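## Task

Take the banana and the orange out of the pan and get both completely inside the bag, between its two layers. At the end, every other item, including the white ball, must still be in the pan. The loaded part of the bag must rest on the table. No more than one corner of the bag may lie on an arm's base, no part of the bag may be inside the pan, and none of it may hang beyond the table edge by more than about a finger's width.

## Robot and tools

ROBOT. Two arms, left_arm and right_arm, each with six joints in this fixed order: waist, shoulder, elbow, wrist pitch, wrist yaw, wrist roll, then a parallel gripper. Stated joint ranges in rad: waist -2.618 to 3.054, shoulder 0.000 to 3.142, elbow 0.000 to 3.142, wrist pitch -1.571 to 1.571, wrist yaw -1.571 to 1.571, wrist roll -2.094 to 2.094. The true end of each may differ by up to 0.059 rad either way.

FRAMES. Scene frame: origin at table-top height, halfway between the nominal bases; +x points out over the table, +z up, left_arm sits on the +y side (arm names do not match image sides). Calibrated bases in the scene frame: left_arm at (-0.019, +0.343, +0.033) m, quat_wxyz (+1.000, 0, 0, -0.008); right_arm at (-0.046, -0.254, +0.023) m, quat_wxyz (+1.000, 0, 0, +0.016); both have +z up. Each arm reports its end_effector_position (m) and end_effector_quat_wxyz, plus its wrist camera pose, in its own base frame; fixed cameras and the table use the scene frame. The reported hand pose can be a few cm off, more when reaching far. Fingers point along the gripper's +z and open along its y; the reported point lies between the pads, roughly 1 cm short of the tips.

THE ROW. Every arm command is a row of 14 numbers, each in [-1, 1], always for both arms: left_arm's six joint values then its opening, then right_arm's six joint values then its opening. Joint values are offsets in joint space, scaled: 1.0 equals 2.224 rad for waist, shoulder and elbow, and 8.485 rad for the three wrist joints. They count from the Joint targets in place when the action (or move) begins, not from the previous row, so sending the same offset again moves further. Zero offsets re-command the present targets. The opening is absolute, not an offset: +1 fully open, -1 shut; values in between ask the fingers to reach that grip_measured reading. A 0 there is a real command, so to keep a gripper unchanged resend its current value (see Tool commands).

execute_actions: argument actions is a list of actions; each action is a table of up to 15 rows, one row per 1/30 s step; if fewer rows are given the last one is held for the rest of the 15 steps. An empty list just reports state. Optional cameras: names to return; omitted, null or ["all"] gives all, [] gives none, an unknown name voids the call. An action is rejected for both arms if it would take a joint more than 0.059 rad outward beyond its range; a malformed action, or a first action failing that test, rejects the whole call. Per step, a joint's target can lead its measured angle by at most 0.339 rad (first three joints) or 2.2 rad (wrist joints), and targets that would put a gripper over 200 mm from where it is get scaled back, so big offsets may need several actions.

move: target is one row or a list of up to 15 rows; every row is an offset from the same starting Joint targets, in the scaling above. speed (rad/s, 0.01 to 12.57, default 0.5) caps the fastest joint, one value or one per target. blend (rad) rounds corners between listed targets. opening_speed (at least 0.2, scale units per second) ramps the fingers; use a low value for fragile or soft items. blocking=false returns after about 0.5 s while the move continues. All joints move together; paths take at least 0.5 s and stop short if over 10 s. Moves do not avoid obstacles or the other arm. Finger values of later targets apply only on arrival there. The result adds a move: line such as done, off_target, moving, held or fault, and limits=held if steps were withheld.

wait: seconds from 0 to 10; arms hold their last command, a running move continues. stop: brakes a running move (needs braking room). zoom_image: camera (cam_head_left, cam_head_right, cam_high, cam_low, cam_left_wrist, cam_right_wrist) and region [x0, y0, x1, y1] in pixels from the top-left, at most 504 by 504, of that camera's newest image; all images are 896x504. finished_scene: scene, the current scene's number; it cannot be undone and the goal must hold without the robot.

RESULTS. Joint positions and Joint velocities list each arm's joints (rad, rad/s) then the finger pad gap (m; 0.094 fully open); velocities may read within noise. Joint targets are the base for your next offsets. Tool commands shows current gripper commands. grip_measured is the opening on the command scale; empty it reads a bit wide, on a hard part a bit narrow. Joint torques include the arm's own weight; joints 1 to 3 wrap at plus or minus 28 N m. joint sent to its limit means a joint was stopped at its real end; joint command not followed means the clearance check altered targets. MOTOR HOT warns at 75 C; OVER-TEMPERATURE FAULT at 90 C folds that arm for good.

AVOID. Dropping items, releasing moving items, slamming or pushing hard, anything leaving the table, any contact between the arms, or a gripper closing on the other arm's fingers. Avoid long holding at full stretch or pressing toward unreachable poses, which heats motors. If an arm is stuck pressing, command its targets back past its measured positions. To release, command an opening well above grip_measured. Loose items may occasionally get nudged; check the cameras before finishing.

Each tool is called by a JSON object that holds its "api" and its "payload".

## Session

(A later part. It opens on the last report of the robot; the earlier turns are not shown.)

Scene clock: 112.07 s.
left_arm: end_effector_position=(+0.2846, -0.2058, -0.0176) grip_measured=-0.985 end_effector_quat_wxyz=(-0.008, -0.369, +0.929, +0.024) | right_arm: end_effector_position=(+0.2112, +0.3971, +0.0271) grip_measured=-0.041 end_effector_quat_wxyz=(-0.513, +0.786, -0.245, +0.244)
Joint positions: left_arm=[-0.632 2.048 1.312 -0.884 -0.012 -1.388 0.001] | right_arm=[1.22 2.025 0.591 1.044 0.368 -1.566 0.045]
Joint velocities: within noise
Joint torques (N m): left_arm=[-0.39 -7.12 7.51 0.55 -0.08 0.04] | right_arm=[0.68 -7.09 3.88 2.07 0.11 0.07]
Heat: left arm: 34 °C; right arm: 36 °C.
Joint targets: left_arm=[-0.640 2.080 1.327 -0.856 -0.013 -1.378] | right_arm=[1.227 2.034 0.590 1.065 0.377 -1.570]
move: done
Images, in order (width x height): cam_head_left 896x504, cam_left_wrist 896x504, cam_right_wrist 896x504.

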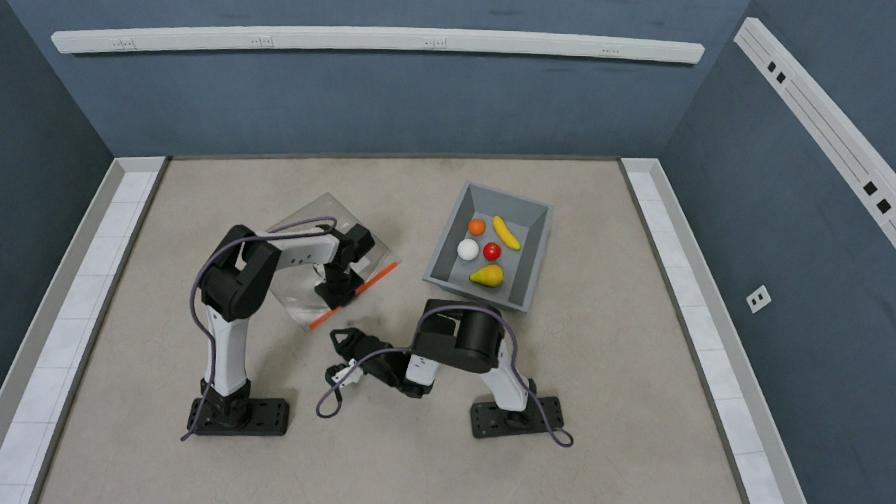

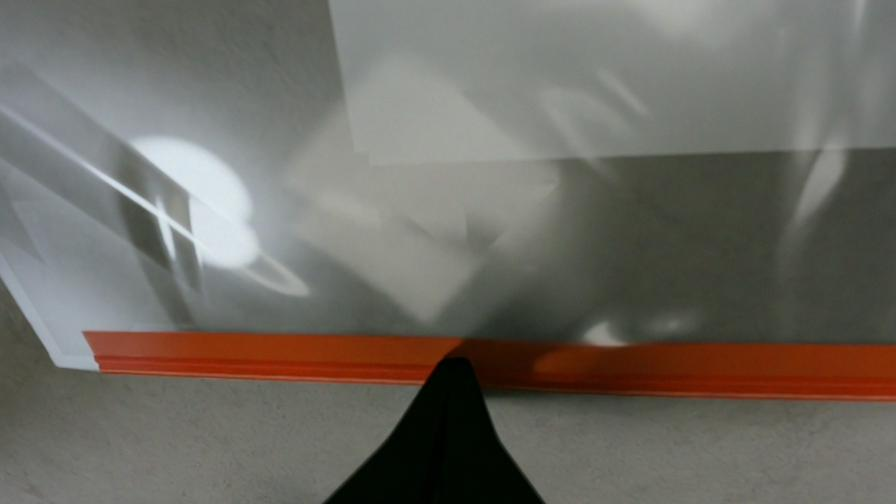

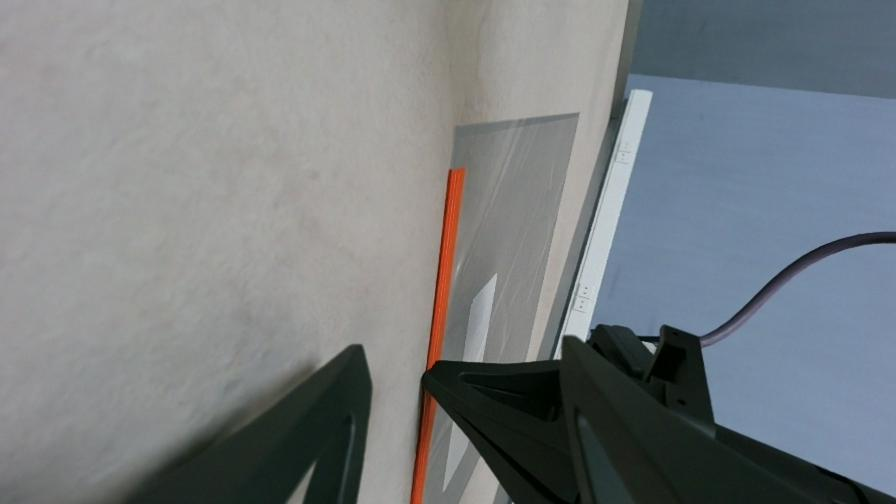

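{"api": "move", "payload": {"target": [0,0,0,0,0,0,-1,-0.0256,0.0567,0.0998,-0.0094,-0.0067,0,-0.04], "speed": 0.2, "cameras": ["cam_right_wrist"]}}

Scene clock: 114.47 s.
left_arm: end_effector_position=(+0.2846, -0.2058, -0.0176) grip_measured=-0.985 end_effector_quat_wxyz=(-0.008, -0.369, +0.929, +0.024) | right_arm: end_effector_position=(+0.2419, +0.4358, +0.0222) grip_measured=-0.041 end_effector_quat_wxyz=(-0.519, +0.780, -0.252, +0.241)
Joint positions: left_arm=[-0.632 2.048 1.312 -0.884 -0.012 -1.388 0.001] | right_arm=[1.176 2.147 0.792 0.981 0.33 -1.566 0.045]
Joint velocities: within noise
Joint torques (N m): left_arm=[-0.39 -7.09 7.51 0.54 -0.08 0.04] | right_arm=[-0.58 -8.01 6.27 1.96 -0.07 0.06]
Heat: left arm: 34 °C; right arm: 36 °C.
Joint targets: left_arm=[-0.640 2.080 1.327 -0.856 -0.013 -1.378] | right_arm=[1.170 2.160 0.812 0.985 0.320 -1.570]
move: done
Images, in order (width x height): cam_right_wrist 896x504.

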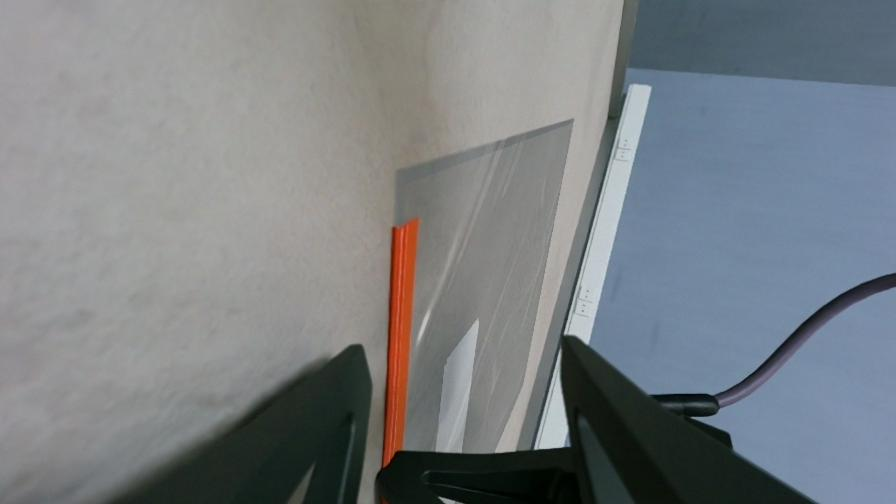

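{"api": "move", "payload": {"target": [0,0,0,0,0,0,-1,0,0.009,0,0.0013,0,0,-0.04], "speed": 0.1, "cameras": ["cam_right_wrist"]}}

{"api": "zoom_image", "payload": {"camera": "cam_right_wrist", "region": [200, 180, 500, 480]}}

Scene clock: 115.57 s.
left_arm: end_effector_position=(+0.2846, -0.2058, -0.0176) grip_measured=-0.985 end_effector_quat_wxyz=(-0.008, -0.369, +0.929, +0.024) | right_arm: end_effector_position=(+0.2410, +0.4341, +0.0126) grip_measured=-0.041 end_effector_quat_wxyz=(-0.511, +0.786, -0.252, +0.240)
Joint positions: left_arm=[-0.632 2.048 1.312 -0.884 -0.012 -1.388 0.001] | right_arm=[1.176 2.167 0.792 0.981 0.329 -1.566 0.045]
Joint velocities: within noise
Joint torques (N m): left_arm=[-0.43 -7.08 7.56 0.54 -0.08 0.04] | right_arm=[-0.58 -8.1 6.16 2.03 -0.07 0.07]
Heat: left arm: 34 °C; right arm: 36 °C.
Joint targets: left_arm=[-0.640 2.080 1.327 -0.856 -0.013 -1.378] | right_arm=[1.170 2.180 0.812 0.997 0.320 -1.570]
move: done
Images, in order (width x height): cam_right_wrist 896x504.

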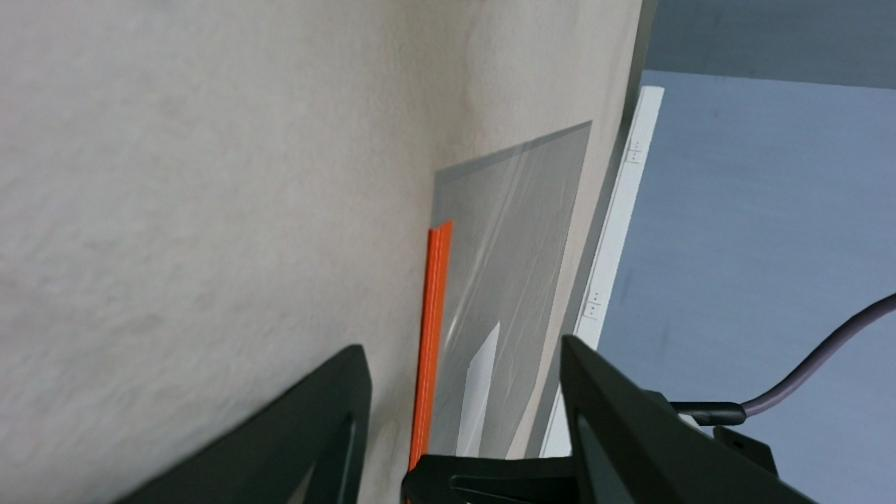

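Scaled by 1.680 from the camera's 896x504 image, which has a finer 1280x720 frame.

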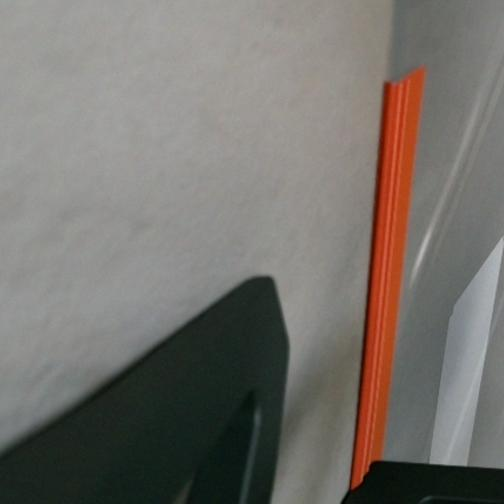

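{"api": "move", "payload": {"target": [0,0,0,0,0,0,-1,0,0.009,0,0.0,0,0,-0.04], "speed": 0.1, "cameras": ["cam_right_wrist"]}}

{"api": "zoom_image", "payload": {"camera": "cam_right_wrist", "region": [200, 180, 500, 480]}}

Scene clock: 116.53 s.
left_arm: end_effector_position=(+0.2846, -0.2058, -0.0176) grip_measured=-0.985 end_effector_quat_wxyz=(-0.008, -0.369, +0.929, +0.024) | right_arm: end_effector_position=(+0.2417, +0.4358, +0.0121) grip_measured=-0.041 end_effector_quat_wxyz=(-0.516, +0.783, -0.252, +0.240)
Joint positions: left_arm=[-0.632 2.048 1.312 -0.884 -0.012 -1.388 0.001] | right_arm=[1.176 2.18 0.797 1.001 0.329 -1.566 0.045]
Joint velocities: within noise
Joint torques (N m): left_arm=[-0.4 -7.09 7.49 0.53 -0.09 0.05] | right_arm=[-0.57 -7.6 5.71 1.83 -0.07 0.06]
Heat: left arm: 33 °C; right arm: 36 °C.
Joint targets: left_arm=[-0.640 2.080 1.327 -0.856 -0.013 -1.378] | right_arm=[1.170 2.200 0.812 0.996 0.320 -1.570]
move: done
Images, in order (width x height): cam_right_wrist 896x504.

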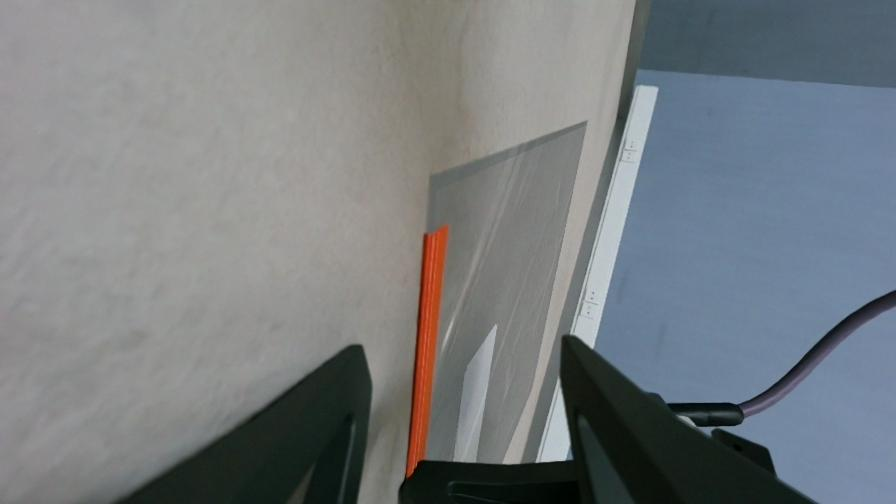

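Scaled by 1.680 from the camera's 896x504 image, which has a finer 1280x720 frame.

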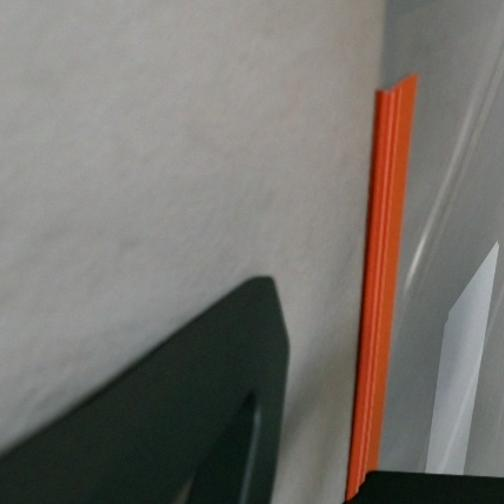

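{"api": "move", "payload": {"target": [0,0,0,0,0,0,-1,-0.0157,0.0405,0.0881,-0.0114,-0.0041,0,-0.04], "speed": 0.08, "cameras": ["cam_right_wrist","cam_left_wrist"]}}

{"api": "zoom_image", "payload": {"camera": "cam_right_wrist", "region": [200, 180, 500, 480]}}

Scene clock: 119.53 s.
left_arm: end_effector_position=(+0.2846, -0.2058, -0.0176) grip_measured=-0.985 end_effector_quat_wxyz=(-0.008, -0.369, +0.929, +0.024) | right_arm: end_effector_position=(+0.2705, +0.4705, +0.0133) grip_measured=-0.041 end_effector_quat_wxyz=(-0.523, +0.777, -0.257, +0.238)
Joint positions: left_arm=[-0.632 2.048 1.312 -0.884 -0.012 -1.388 0.001] | right_arm=[1.142 2.27 0.99 0.917 0.299 -1.566 0.045]
Joint velocities: within noise
Joint torques (N m): left_arm=[-0.39 -7.09 7.46 0.54 -0.08 0.05] | right_arm=[-0.68 -8.7 6.52 1.7 -0.11 0.07]
Heat: left arm: 33 °C; right arm: 36 °C.
Joint targets: left_arm=[-0.640 2.080 1.327 -0.856 -0.013 -1.378] | right_arm=[1.135 2.290 1.008 0.900 0.285 -1.570]
move: done
Images, in order (width x height): cam_left_wrist 896x504, cam_right_wrist 896x504.

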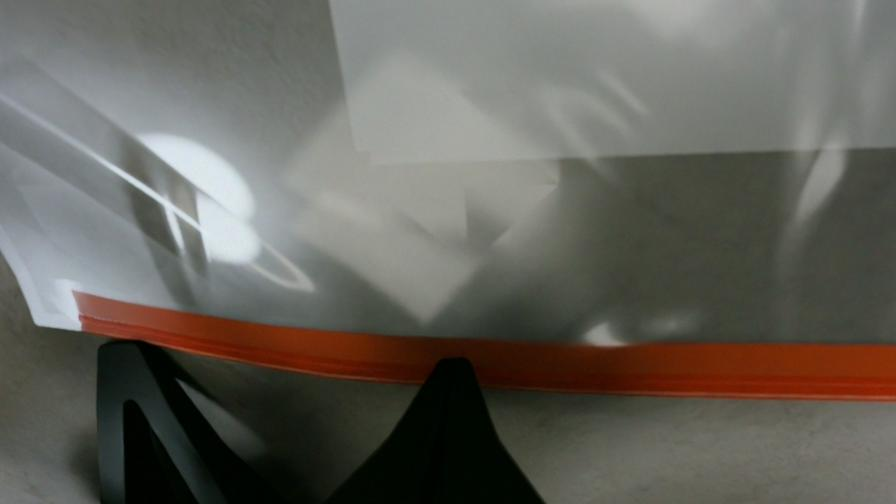

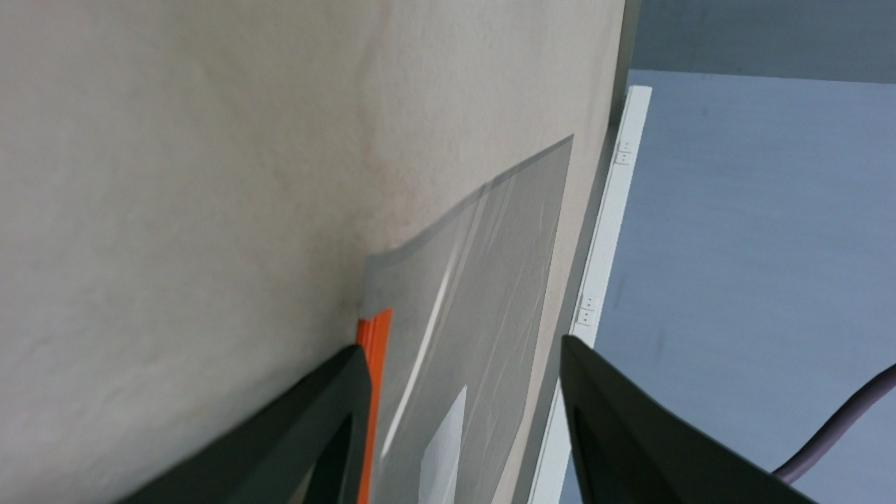

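Scaled by 1.680 from the camera's 896x504 image, which has a finer 1280x720 frame.

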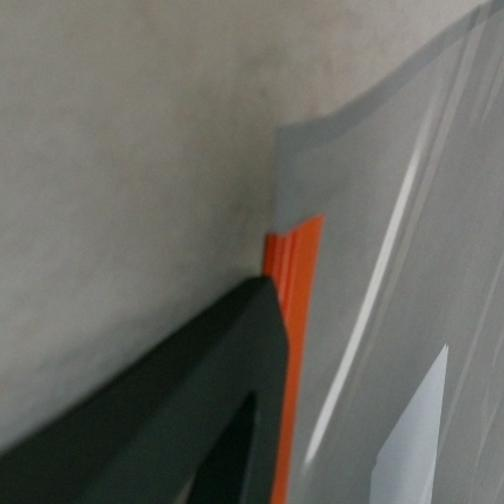

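{"api": "move", "payload": {"target": [0,0,0,0,0,0,-1,-0.0105,0.027,0.0587,-0.0076,-0.0028,0,-0.04], "speed": 0.08, "cameras": ["cam_right_wrist","cam_left_wrist"]}}

{"api": "zoom_image", "payload": {"camera": "cam_right_wrist", "region": [200, 180, 500, 480]}}

Scene clock: 121.83 s.
left_arm: end_effector_position=(+0.2846, -0.2058, -0.0176) grip_measured=-0.985 end_effector_quat_wxyz=(-0.008, -0.369, +0.929, +0.024) | right_arm: end_effector_position=(+0.2900, +0.4917, +0.0143) grip_measured=-0.041 end_effector_quat_wxyz=(-0.527, +0.774, -0.260, +0.235)
Joint positions: left_arm=[-0.632 2.048 1.312 -0.884 -0.012 -1.388 0.001] | right_arm=[1.119 2.329 1.12 0.856 0.274 -1.566 0.045]
Joint velocities: within noise
Joint torques (N m): left_arm=[-0.4 -7.05 7.5 0.53 -0.08 0.04] | right_arm=[-0.73 -9.28 6.91 1.69 -0.11 0.07]
Heat: left arm: 33 °C; right arm: 37 °C.
Joint targets: left_arm=[-0.640 2.080 1.327 -0.856 -0.013 -1.378] | right_arm=[1.112 2.351 1.138 0.835 0.262 -1.570]
move: done
Images, in order (width x height): cam_left_wrist 896x504, cam_right_wrist 896x504.

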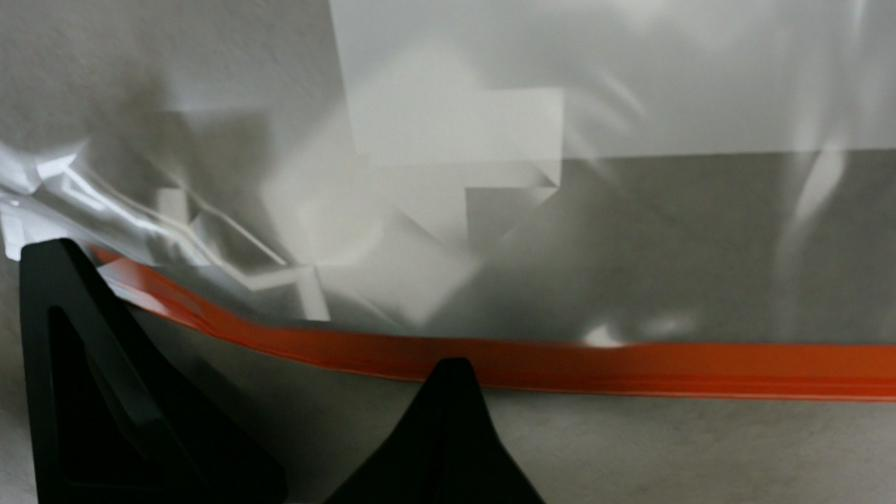

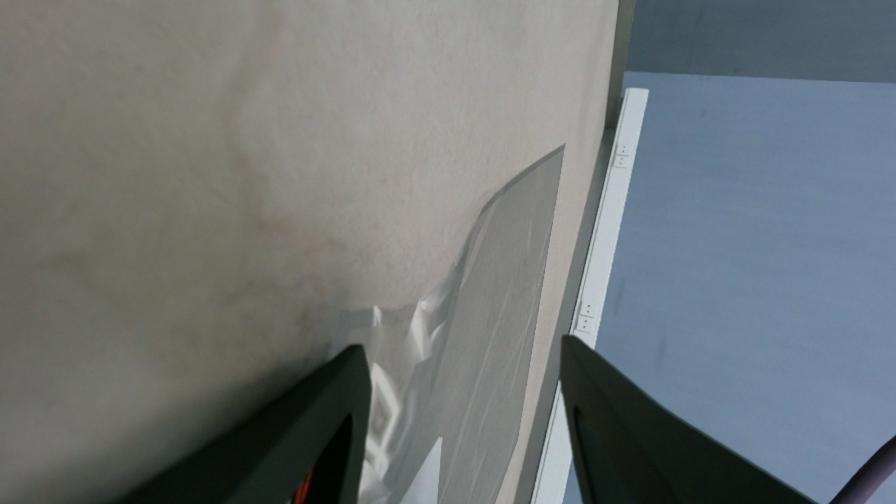

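Scaled by 1.680 from the camera's 896x504 image, which has a finer 1280x720 frame.

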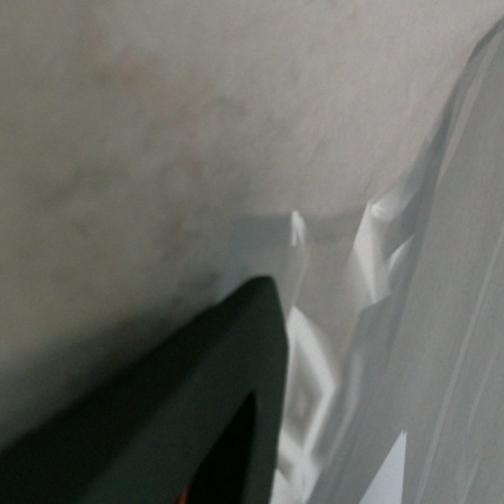

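{"api": "move", "payload": {"target": [[0,0,0,0,0,0,-1,0.0105,-0.030,-0.0587,0.0076,0.0028,0,-0.04],[0,0,0,0,0,0,-1,0.0518,-0.1425,-0.188,0.0271,0.0136,0,-0.04]], "speed": 0.25, "cameras": ["cam_right_wrist","cam_left_wrist"]}}

{"api": "zoom_image", "payload": {"camera": "cam_right_wrist", "region": [300, 80, 600, 400]}}

Scene clock: 124.33 s.
left_arm: end_effector_position=(+0.2846, -0.2058, -0.0176) grip_measured=-0.985 end_effector_quat_wxyz=(-0.008, -0.369, +0.929, +0.024) | right_arm: end_effector_position=(+0.2235, +0.4326, +0.0475) grip_measured=-0.041 end_effector_quat_wxyz=(-0.547, +0.762, -0.246, +0.245)
Joint positions: left_arm=[-0.632 2.048 1.312 -0.884 -0.012 -1.388 0.001] | right_arm=[1.221 2.075 0.724 1.043 0.366 -1.566 0.045]
Joint velocities: within noise
Joint torques (N m): left_arm=[-0.38 -7.09 7.5 0.54 -0.08 0.05] | right_arm=[0.61 -12.38 4.04 2.07 0.09 0.07]
Heat: left arm: 33 °C; right arm: 38 °C.
Joint targets: left_arm=[-0.640 2.080 1.327 -0.856 -0.013 -1.378] | right_arm=[1.227 2.034 0.720 1.065 0.377 -1.570]
move: off_target (right_arm); right_arm: the shoulder is farthest, 0.041 rad from its target
Images, in order (width x height): cam_left_wrist 896x504, cam_right_wrist 896x504.

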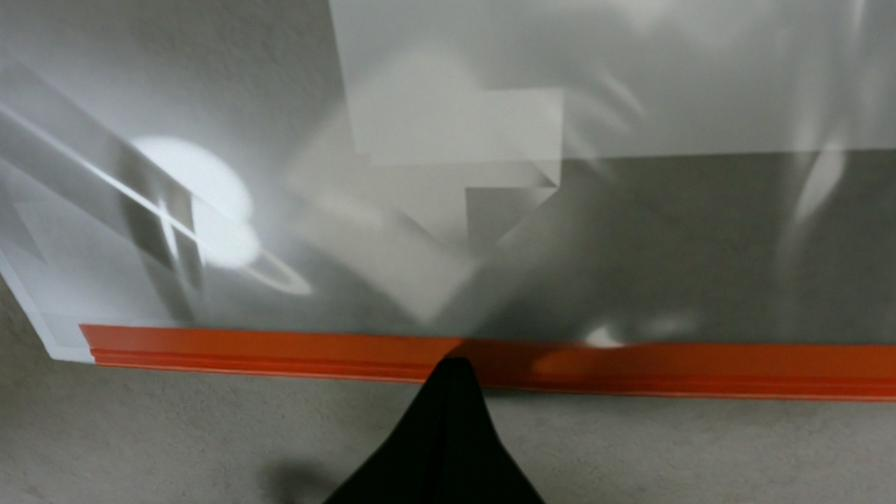

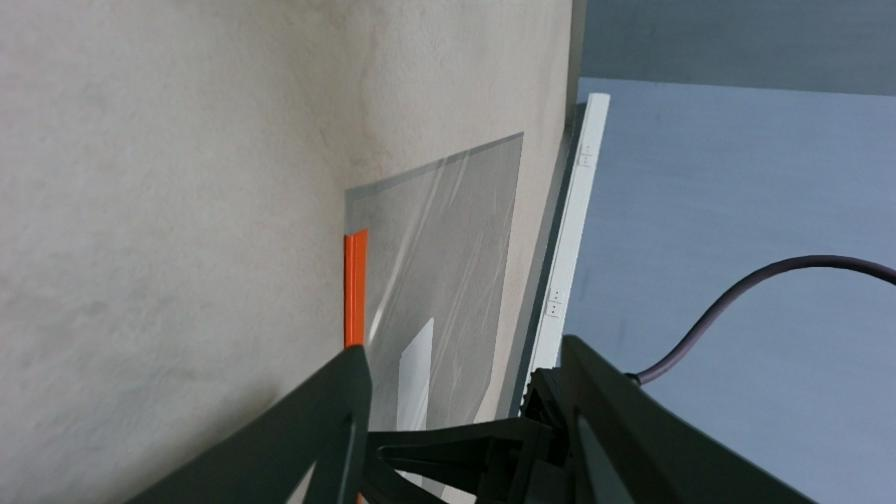

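Scaled by 1.575 from the camera's 896x504 image, which has a finer 1280x720 frame.

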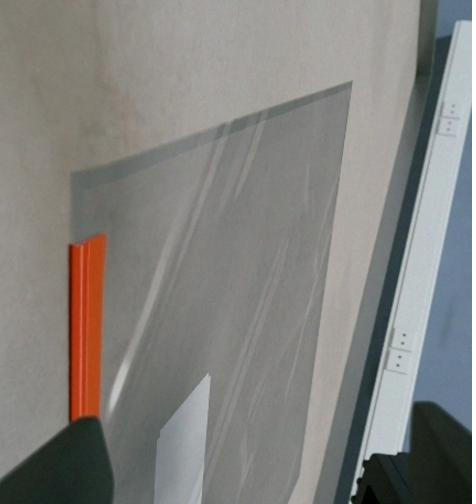

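{"api": "zoom_image", "payload": {"camera": "cam_left_wrist", "region": [40, 290, 160, 390]}}

{"api": "zoom_image", "payload": {"camera": "cam_right_wrist", "region": [320, 200, 400, 360]}}

Scaled by 4.200 from the camera's 896x504 image, which has a finer 1280x720 frame.

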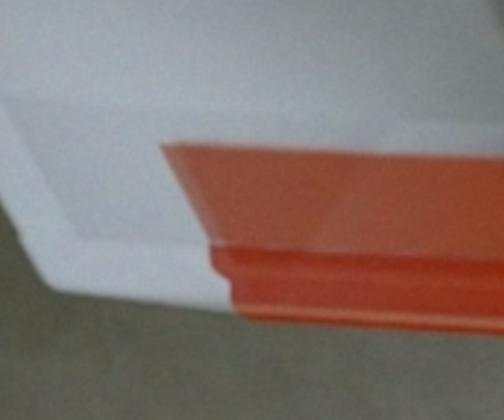

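Scaled by 3.150 from the camera's 896x504 image, which has a finer 1280x720 frame.

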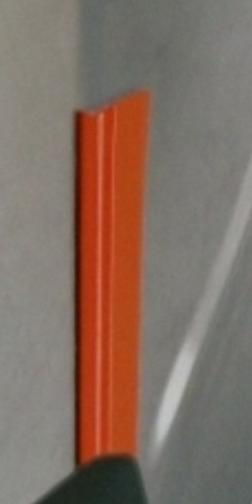

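{"api": "move", "payload": {"target": [[0,0,0,0,0,0,-1,-0.0256,0.0655,0.0414,-0.0081,-0.0067,0,-0.04],[0,0,0,0,0,0,-1,-0.0256,0.0746,0.0414,-0.0081,-0.0067,0,-0.04],[0,0,0,0,0,0,-1,-0.0517,0.1425,0.1879,-0.0271,-0.0136,0,-0.04]], "speed": [0.3,0.1,0.15], "cameras": ["cam_right_wrist","cam_left_wrist"]}}

{"api": "zoom_image", "payload": {"camera": "cam_left_wrist", "region": [0, 180, 400, 420]}}

Scene clock: 128.40 s.
left_arm: end_effector_position=(+0.2846, -0.2058, -0.0176) grip_measured=-0.985 end_effector_quat_wxyz=(-0.008, -0.369, +0.929, +0.024) | right_arm: end_effector_position=(+0.2897, +0.4918, +0.0138) grip_measured=-0.041 end_effector_quat_wxyz=(-0.527, +0.775, -0.259, +0.234)
Joint positions: left_arm=[-0.632 2.048 1.312 -0.884 -0.012 -1.388 0.001] | right_arm=[1.12 2.329 1.119 0.855 0.273 -1.566 0.045]
Joint velocities: within noise
Joint torques (N m): left_arm=[-0.36 -7.1 7.5 0.55 -0.07 0.05] | right_arm=[-0.75 -9.32 6.93 1.73 -0.11 0.07]
Heat: left arm: 33 °C; right arm: 38 °C.
Joint targets: left_arm=[-0.640 2.080 1.327 -0.856 -0.013 -1.378] | right_arm=[1.112 2.351 1.138 0.835 0.261 -1.571]
move: done
Images, in order (width x height): cam_left_wrist 896x504, cam_right_wrist 896x504.

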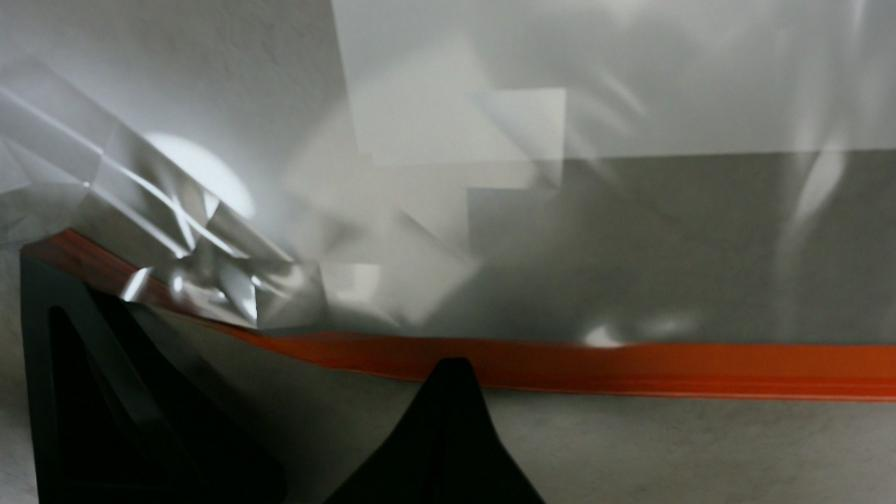

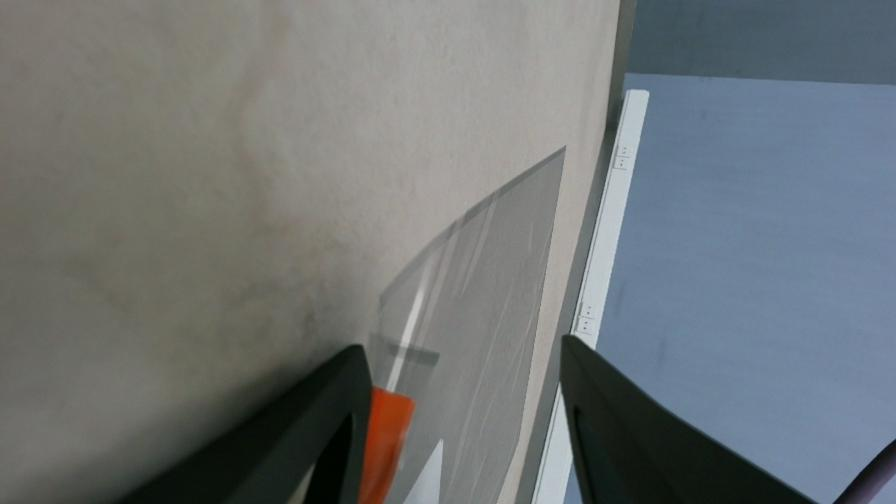

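Scaled by 1.260 from the camera's 896x504 image, which has a finer 1280x720 frame.

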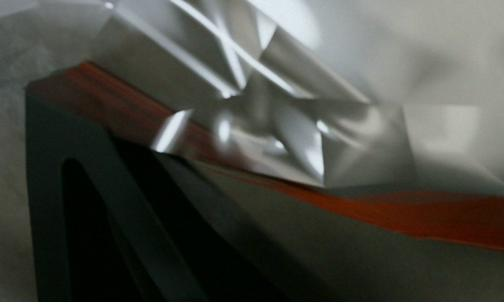

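{"api": "zoom_image", "payload": {"camera": "cam_right_wrist", "region": [300, 280, 480, 504]}}

{"api": "zoom_image", "payload": {"camera": "cam_head_left", "region": [250, 250, 420, 380]}}

Scaled by 2.250 from the camera's 896x504 image, which has a finer 1280x720 frame.

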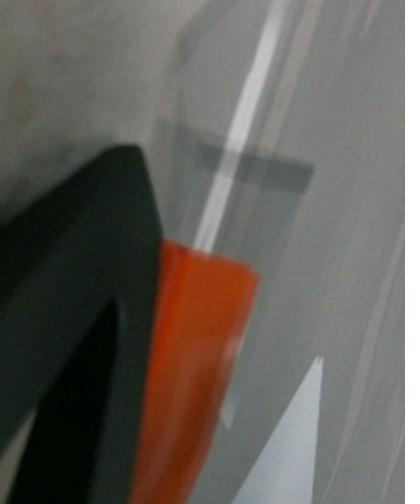

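This scene's latest camera images include none from cam_head_left. They are from: cam_left_wrist, cam_right_wrist. cam_head_left's image comes with the result of a call that names it in "cameras".

{"api": "move", "payload": {"target": [[0,0,0,0,0,0,-1,0.0105,-0.030,-0.0587,0.0076,0.0028,0,-0.04],[0,0,0,0,0,0,-1,0.0518,-0.1425,-0.2465,0.0271,0.0136,0,-0.04]], "speed": 0.3, "cameras": ["cam_left_wrist"]}}

{"api": "move", "payload": {"target": [[0,-0.045,0,0,0,0,-1,0,0,0,0,0,0,-0.04],[0,-0.045,0,0,0,0,0.1,0,0,0,0,0,0,-0.04],[0,0.005,0,0,0,0,0.1,0,0,0,0,0,0,-0.04]], "speed": [0.3,0.3,0.15], "cameras": ["cam_left_wrist","cam_right_wrist"]}}

{"api": "move", "payload": {"target": [0,0.005,0,0,0,0,-0.7,0,0,0,0,0,0,-0.04], "opening_speed": 0.3, "cameras": ["cam_right_wrist","cam_left_wrist"]}}

{"api": "zoom_image", "payload": {"camera": "cam_right_wrist", "region": [340, 80, 640, 400]}}

Scene clock: 136.40 s.
left_arm: end_effector_position=(+0.2846, -0.2058, -0.0176) grip_measured=-0.985 end_effector_quat_wxyz=(-0.008, -0.369, +0.929, +0.024) | right_arm: end_effector_position=(+0.2105, +0.3952, +0.0114) grip_measured=-0.041 end_effector_quat_wxyz=(-0.500, +0.794, -0.244, +0.243)
Joint positions: left_arm=[-0.632 2.048 1.312 -0.884 -0.012 -1.388 0.001] | right_arm=[1.22 2.07 0.595 1.054 0.368 -1.566 0.045]
Joint velocities: within noise
Joint torques (N m): left_arm=[-0.4 -7.09 7.47 0.54 -0.09 0.04] | right_arm=[0.73 -11.19 3.25 1.95 0.11 0.06]
Heat: left arm: 32 °C; right arm: 39 °C.
Joint targets: left_arm=[-0.640 2.080 1.327 -0.856 -0.013 -1.378] | right_arm=[1.227 2.034 0.590 1.065 0.377 -1.571]
move: off_target (right_arm); right_arm: the shoulder is farthest, 0.036 rad from its target
Images, in order (width x height): cam_left_wrist 896x504.

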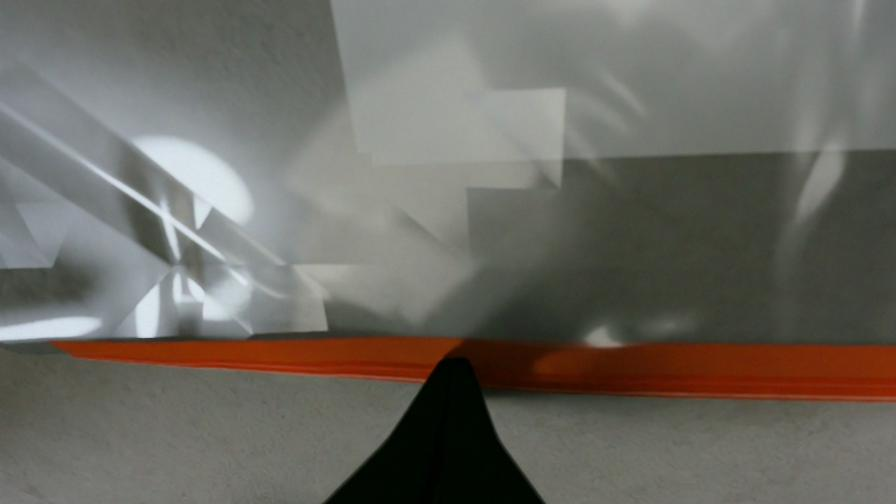

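Scene clock: 138.77 s.
left_arm: end_effector_position=(+0.2902, -0.2099, -0.0165) grip_measured=+0.099 end_effector_quat_wxyz=(-0.002, -0.369, +0.929, +0.014) | right_arm: end_effector_position=(+0.2106, +0.3951, +0.0114) grip_measured=-0.041 end_effector_quat_wxyz=(-0.500, +0.794, -0.244, +0.243)
Joint positions: left_arm=[-0.632 2.05 1.321 -0.867 -0.012 -1.388 0.052] | right_arm=[1.22 2.07 0.595 1.054 0.368 -1.566 0.045]
Joint velocities: within noise
Joint torques (N m): left_arm=[-0.4 -6.42 6.76 0.42 -0.08 0.04] | right_arm=[0.75 -11.18 3.26 1.96 0.12 0.06]
Heat: left arm: 33 °C; right arm: 39 °C.
Joint targets: left_arm=[-0.640 2.091 1.327 -0.856 -0.013 -1.378] | right_arm=[1.227 2.034 0.590 1.065 0.377 -1.571]
move: off_target (left_arm, right_arm); left_arm: the shoulder is farthest, 0.041 rad from its target; right_arm: the shoulder is farthest, 0.036 rad from its target
Images, in order (width x height): cam_left_wrist 896x504, cam_right_wrist 896x504.

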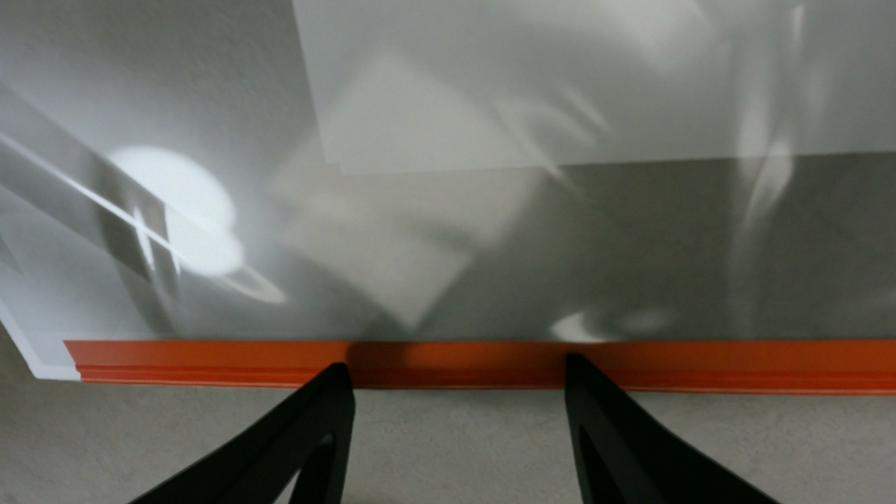

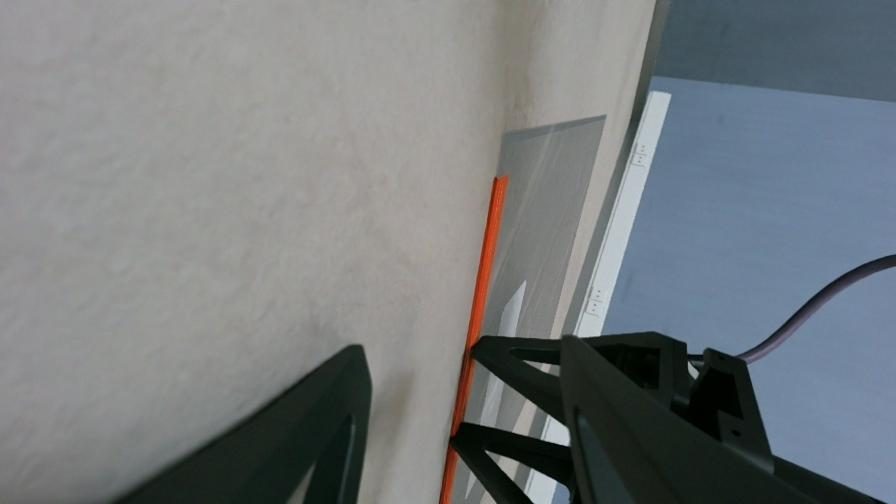

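Scene clock: 141.63 s.
left_arm: end_effector_position=(+0.2993, -0.2165, -0.0175) grip_measured=-0.698 end_effector_quat_wxyz=(+0.008, -0.369, +0.929, -0.002) | right_arm: end_effector_position=(+0.2106, +0.3951, +0.0114) grip_measured=-0.041 end_effector_quat_wxyz=(-0.500, +0.794, -0.244, +0.243)
Joint positions: left_arm=[-0.632 2.059 1.331 -0.831 -0.012 -1.388 0.014] | right_arm=[1.22 2.07 0.595 1.054 0.368 -1.566 0.045]
Joint velocities: within noise
Joint torques (N m): left_arm=[-0.4 -6.43 5.94 0.11 -0.07 0.04] | right_arm=[0.75 -11.19 3.26 1.95 0.11 0.07]
Heat: left arm: 33 °C; right arm: 40 °C.
Joint targets: left_arm=[-0.640 2.102 1.327 -0.856 -0.013 -1.378] | right_arm=[1.227 2.034 0.590 1.065 0.377 -1.571]
move: off_target (left_arm, right_arm); left_arm: the shoulder is farthest, 0.043 rad from its target; right_arm: the shoulder is farthest, 0.036 rad from its target
Images, in order (width x height): cam_left_wrist 896x504, cam_right_wrist 896x504.

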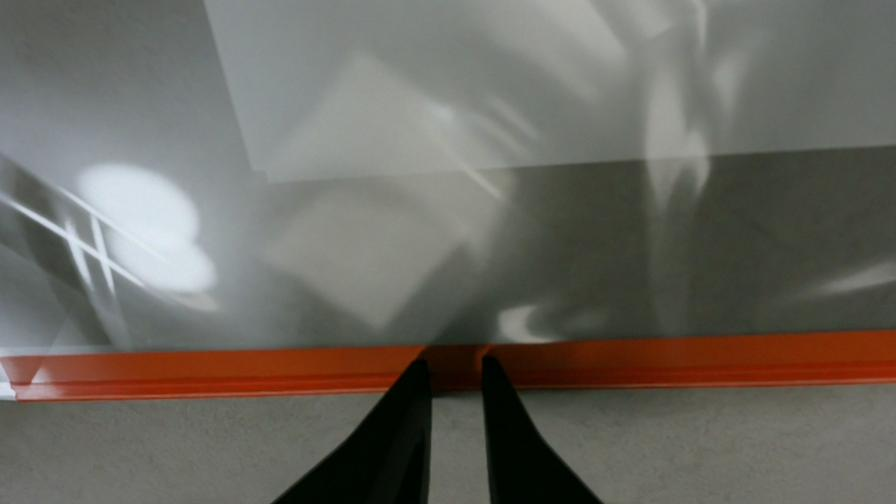

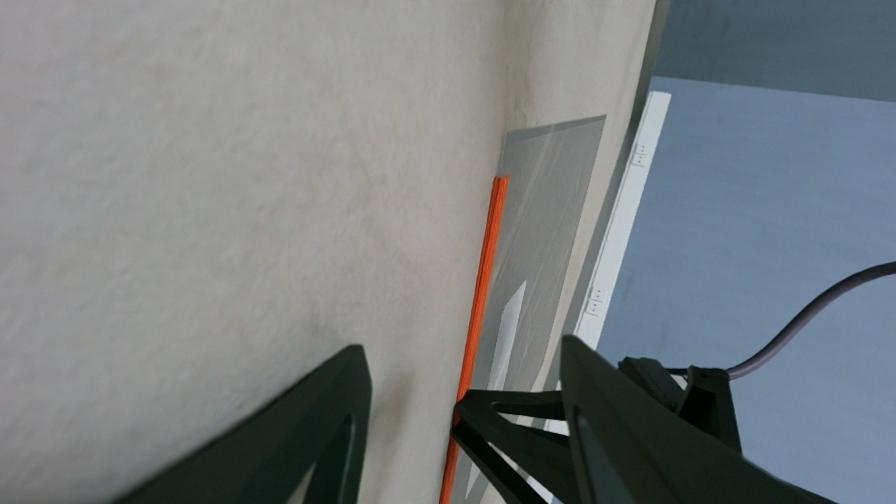

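Scaled by 1.575 from the camera's 896x504 image, which has a finer 1280x720 frame.

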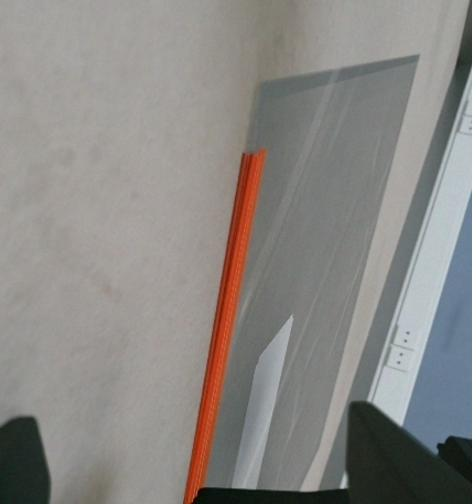

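{"api": "move", "payload": {"target": [[0,0,0,0,0,0,-0.7,0,-0.025,0,0,0,0,-0.04],[0,0,0,0,0,0,-0.7,-0.0256,0.0638,0.0998,-0.0088,-0.0067,0,-0.04]], "speed": [0.3,0.2], "cameras": ["cam_right_wrist"]}}

{"api": "zoom_image", "payload": {"camera": "cam_right_wrist", "region": [200, 180, 500, 480]}}

Scene clock: 144.43 s.
left_arm: end_effector_position=(+0.2993, -0.2165, -0.0175) grip_measured=-0.698 end_effector_quat_wxyz=(+0.008, -0.369, +0.929, -0.002) | right_arm: end_effector_position=(+0.2413, +0.4347, +0.0154) grip_measured=-0.041 end_effector_quat_wxyz=(-0.514, +0.784, -0.252, +0.241)
Joint positions: left_arm=[-0.632 2.059 1.331 -0.831 -0.012 -1.388 0.014] | right_arm=[1.177 2.163 0.792 0.986 0.331 -1.566 0.045]
Joint velocities: within noise
Joint torques (N m): left_arm=[-0.42 -6.42 5.9 0.1 -0.08 0.05] | right_arm=[-0.65 -8.16 6.23 1.95 -0.07 0.06]
Heat: left arm: 33 °C; right arm: 40 °C.
Joint targets: left_arm=[-0.640 2.102 1.327 -0.856 -0.013 -1.378] | right_arm=[1.170 2.176 0.812 0.990 0.320 -1.571]
move: off_target (left_arm); left_arm: the shoulder is farthest, 0.043 rad from its target
Images, in order (width x height): cam_right_wrist 896x504.

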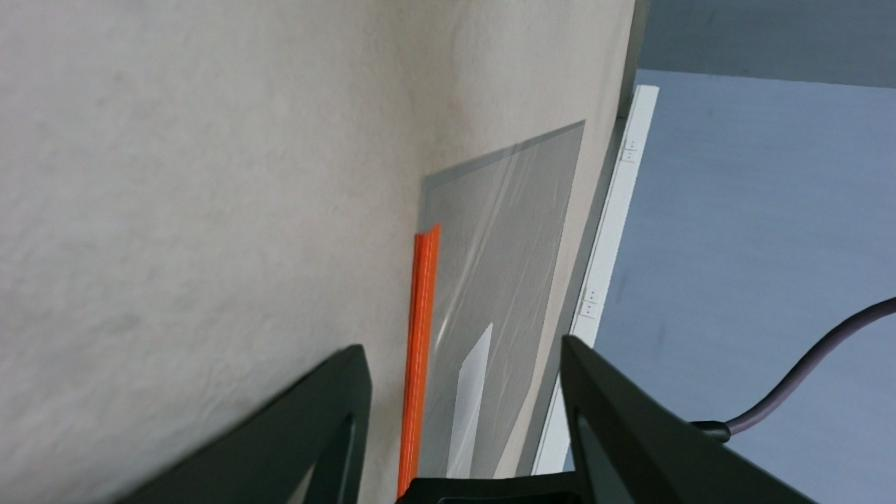

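Scaled by 1.680 from the camera's 896x504 image, which has a finer 1280x720 frame.

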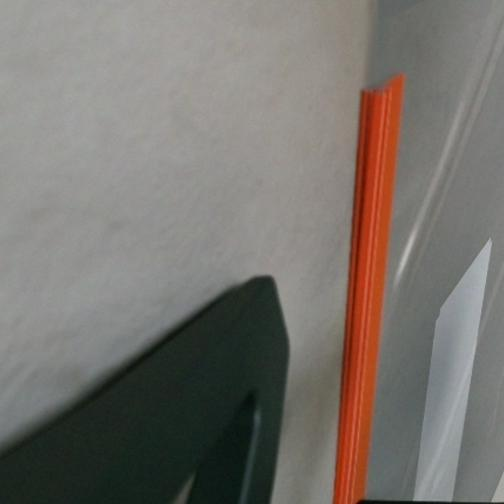

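{"api": "move", "payload": {"target": [0,0,0,0,0,0,-0.7,-0.0157,0.0405,0.0881,-0.0106,-0.0041,0,-0.04], "speed": 0.08, "cameras": ["cam_right_wrist","cam_left_wrist"]}}

{"api": "zoom_image", "payload": {"camera": "cam_right_wrist", "region": [250, 280, 450, 480]}}

Scene clock: 147.57 s.
left_arm: end_effector_position=(+0.2993, -0.2165, -0.0175) grip_measured=-0.698 end_effector_quat_wxyz=(+0.008, -0.369, +0.929, -0.002) | right_arm: end_effector_position=(+0.2695, +0.4700, +0.0174) grip_measured=-0.041 end_effector_quat_wxyz=(-0.522, +0.779, -0.256, +0.236)
Joint positions: left_arm=[-0.632 2.059 1.331 -0.831 -0.012 -1.388 0.014] | right_arm=[1.143 2.251 0.986 0.897 0.295 -1.566 0.045]
Joint velocities: within noise
Joint torques (N m): left_arm=[-0.36 -6.45 5.89 0.1 -0.07 0.04] | right_arm=[-0.55 -9.13 6.94 1.91 -0.05 0.07]
Heat: left arm: 32 °C; right arm: 40 °C.
Joint targets: left_arm=[-0.640 2.102 1.327 -0.856 -0.013 -1.378] | right_arm=[1.135 2.266 1.008 0.901 0.285 -1.571]
move: off_target (left_arm); left_arm: the shoulder is farthest, 0.043 rad from its target
Images, in order (width x height): cam_left_wrist 896x504, cam_right_wrist 896x504.

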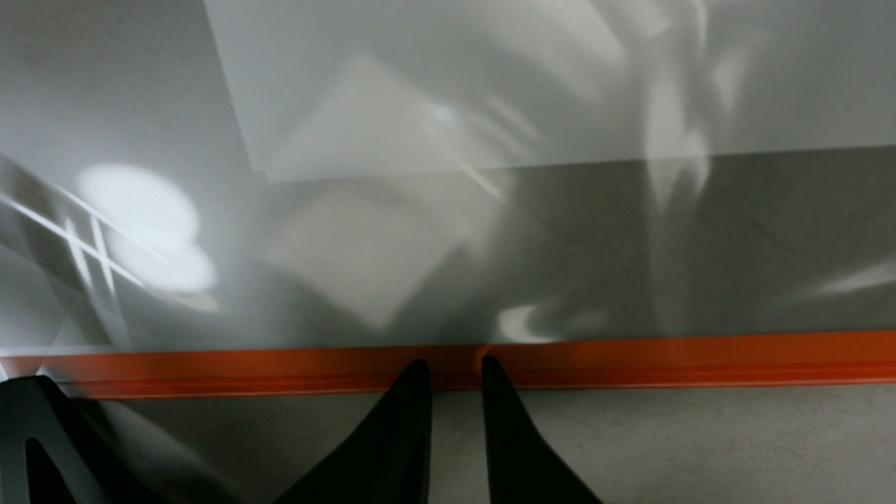

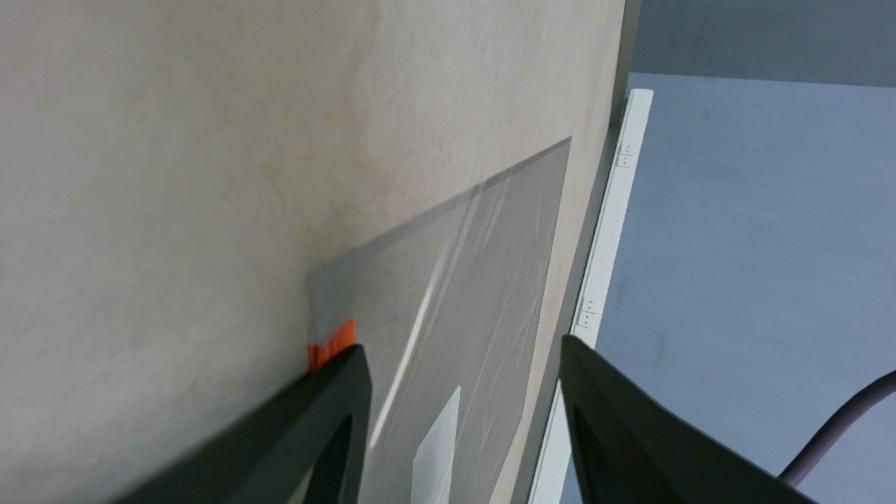

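Scaled by 2.520 from the camera's 896x504 image, which has a finer 1280x720 frame.

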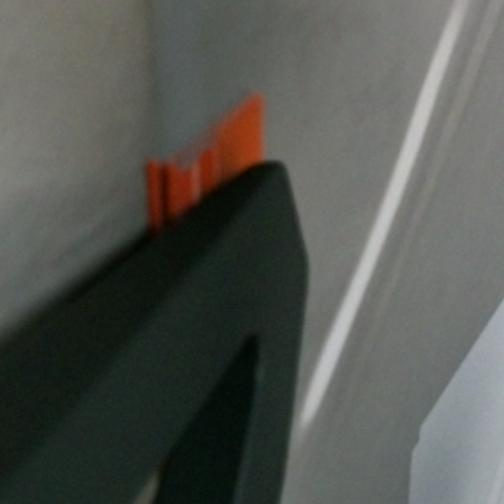

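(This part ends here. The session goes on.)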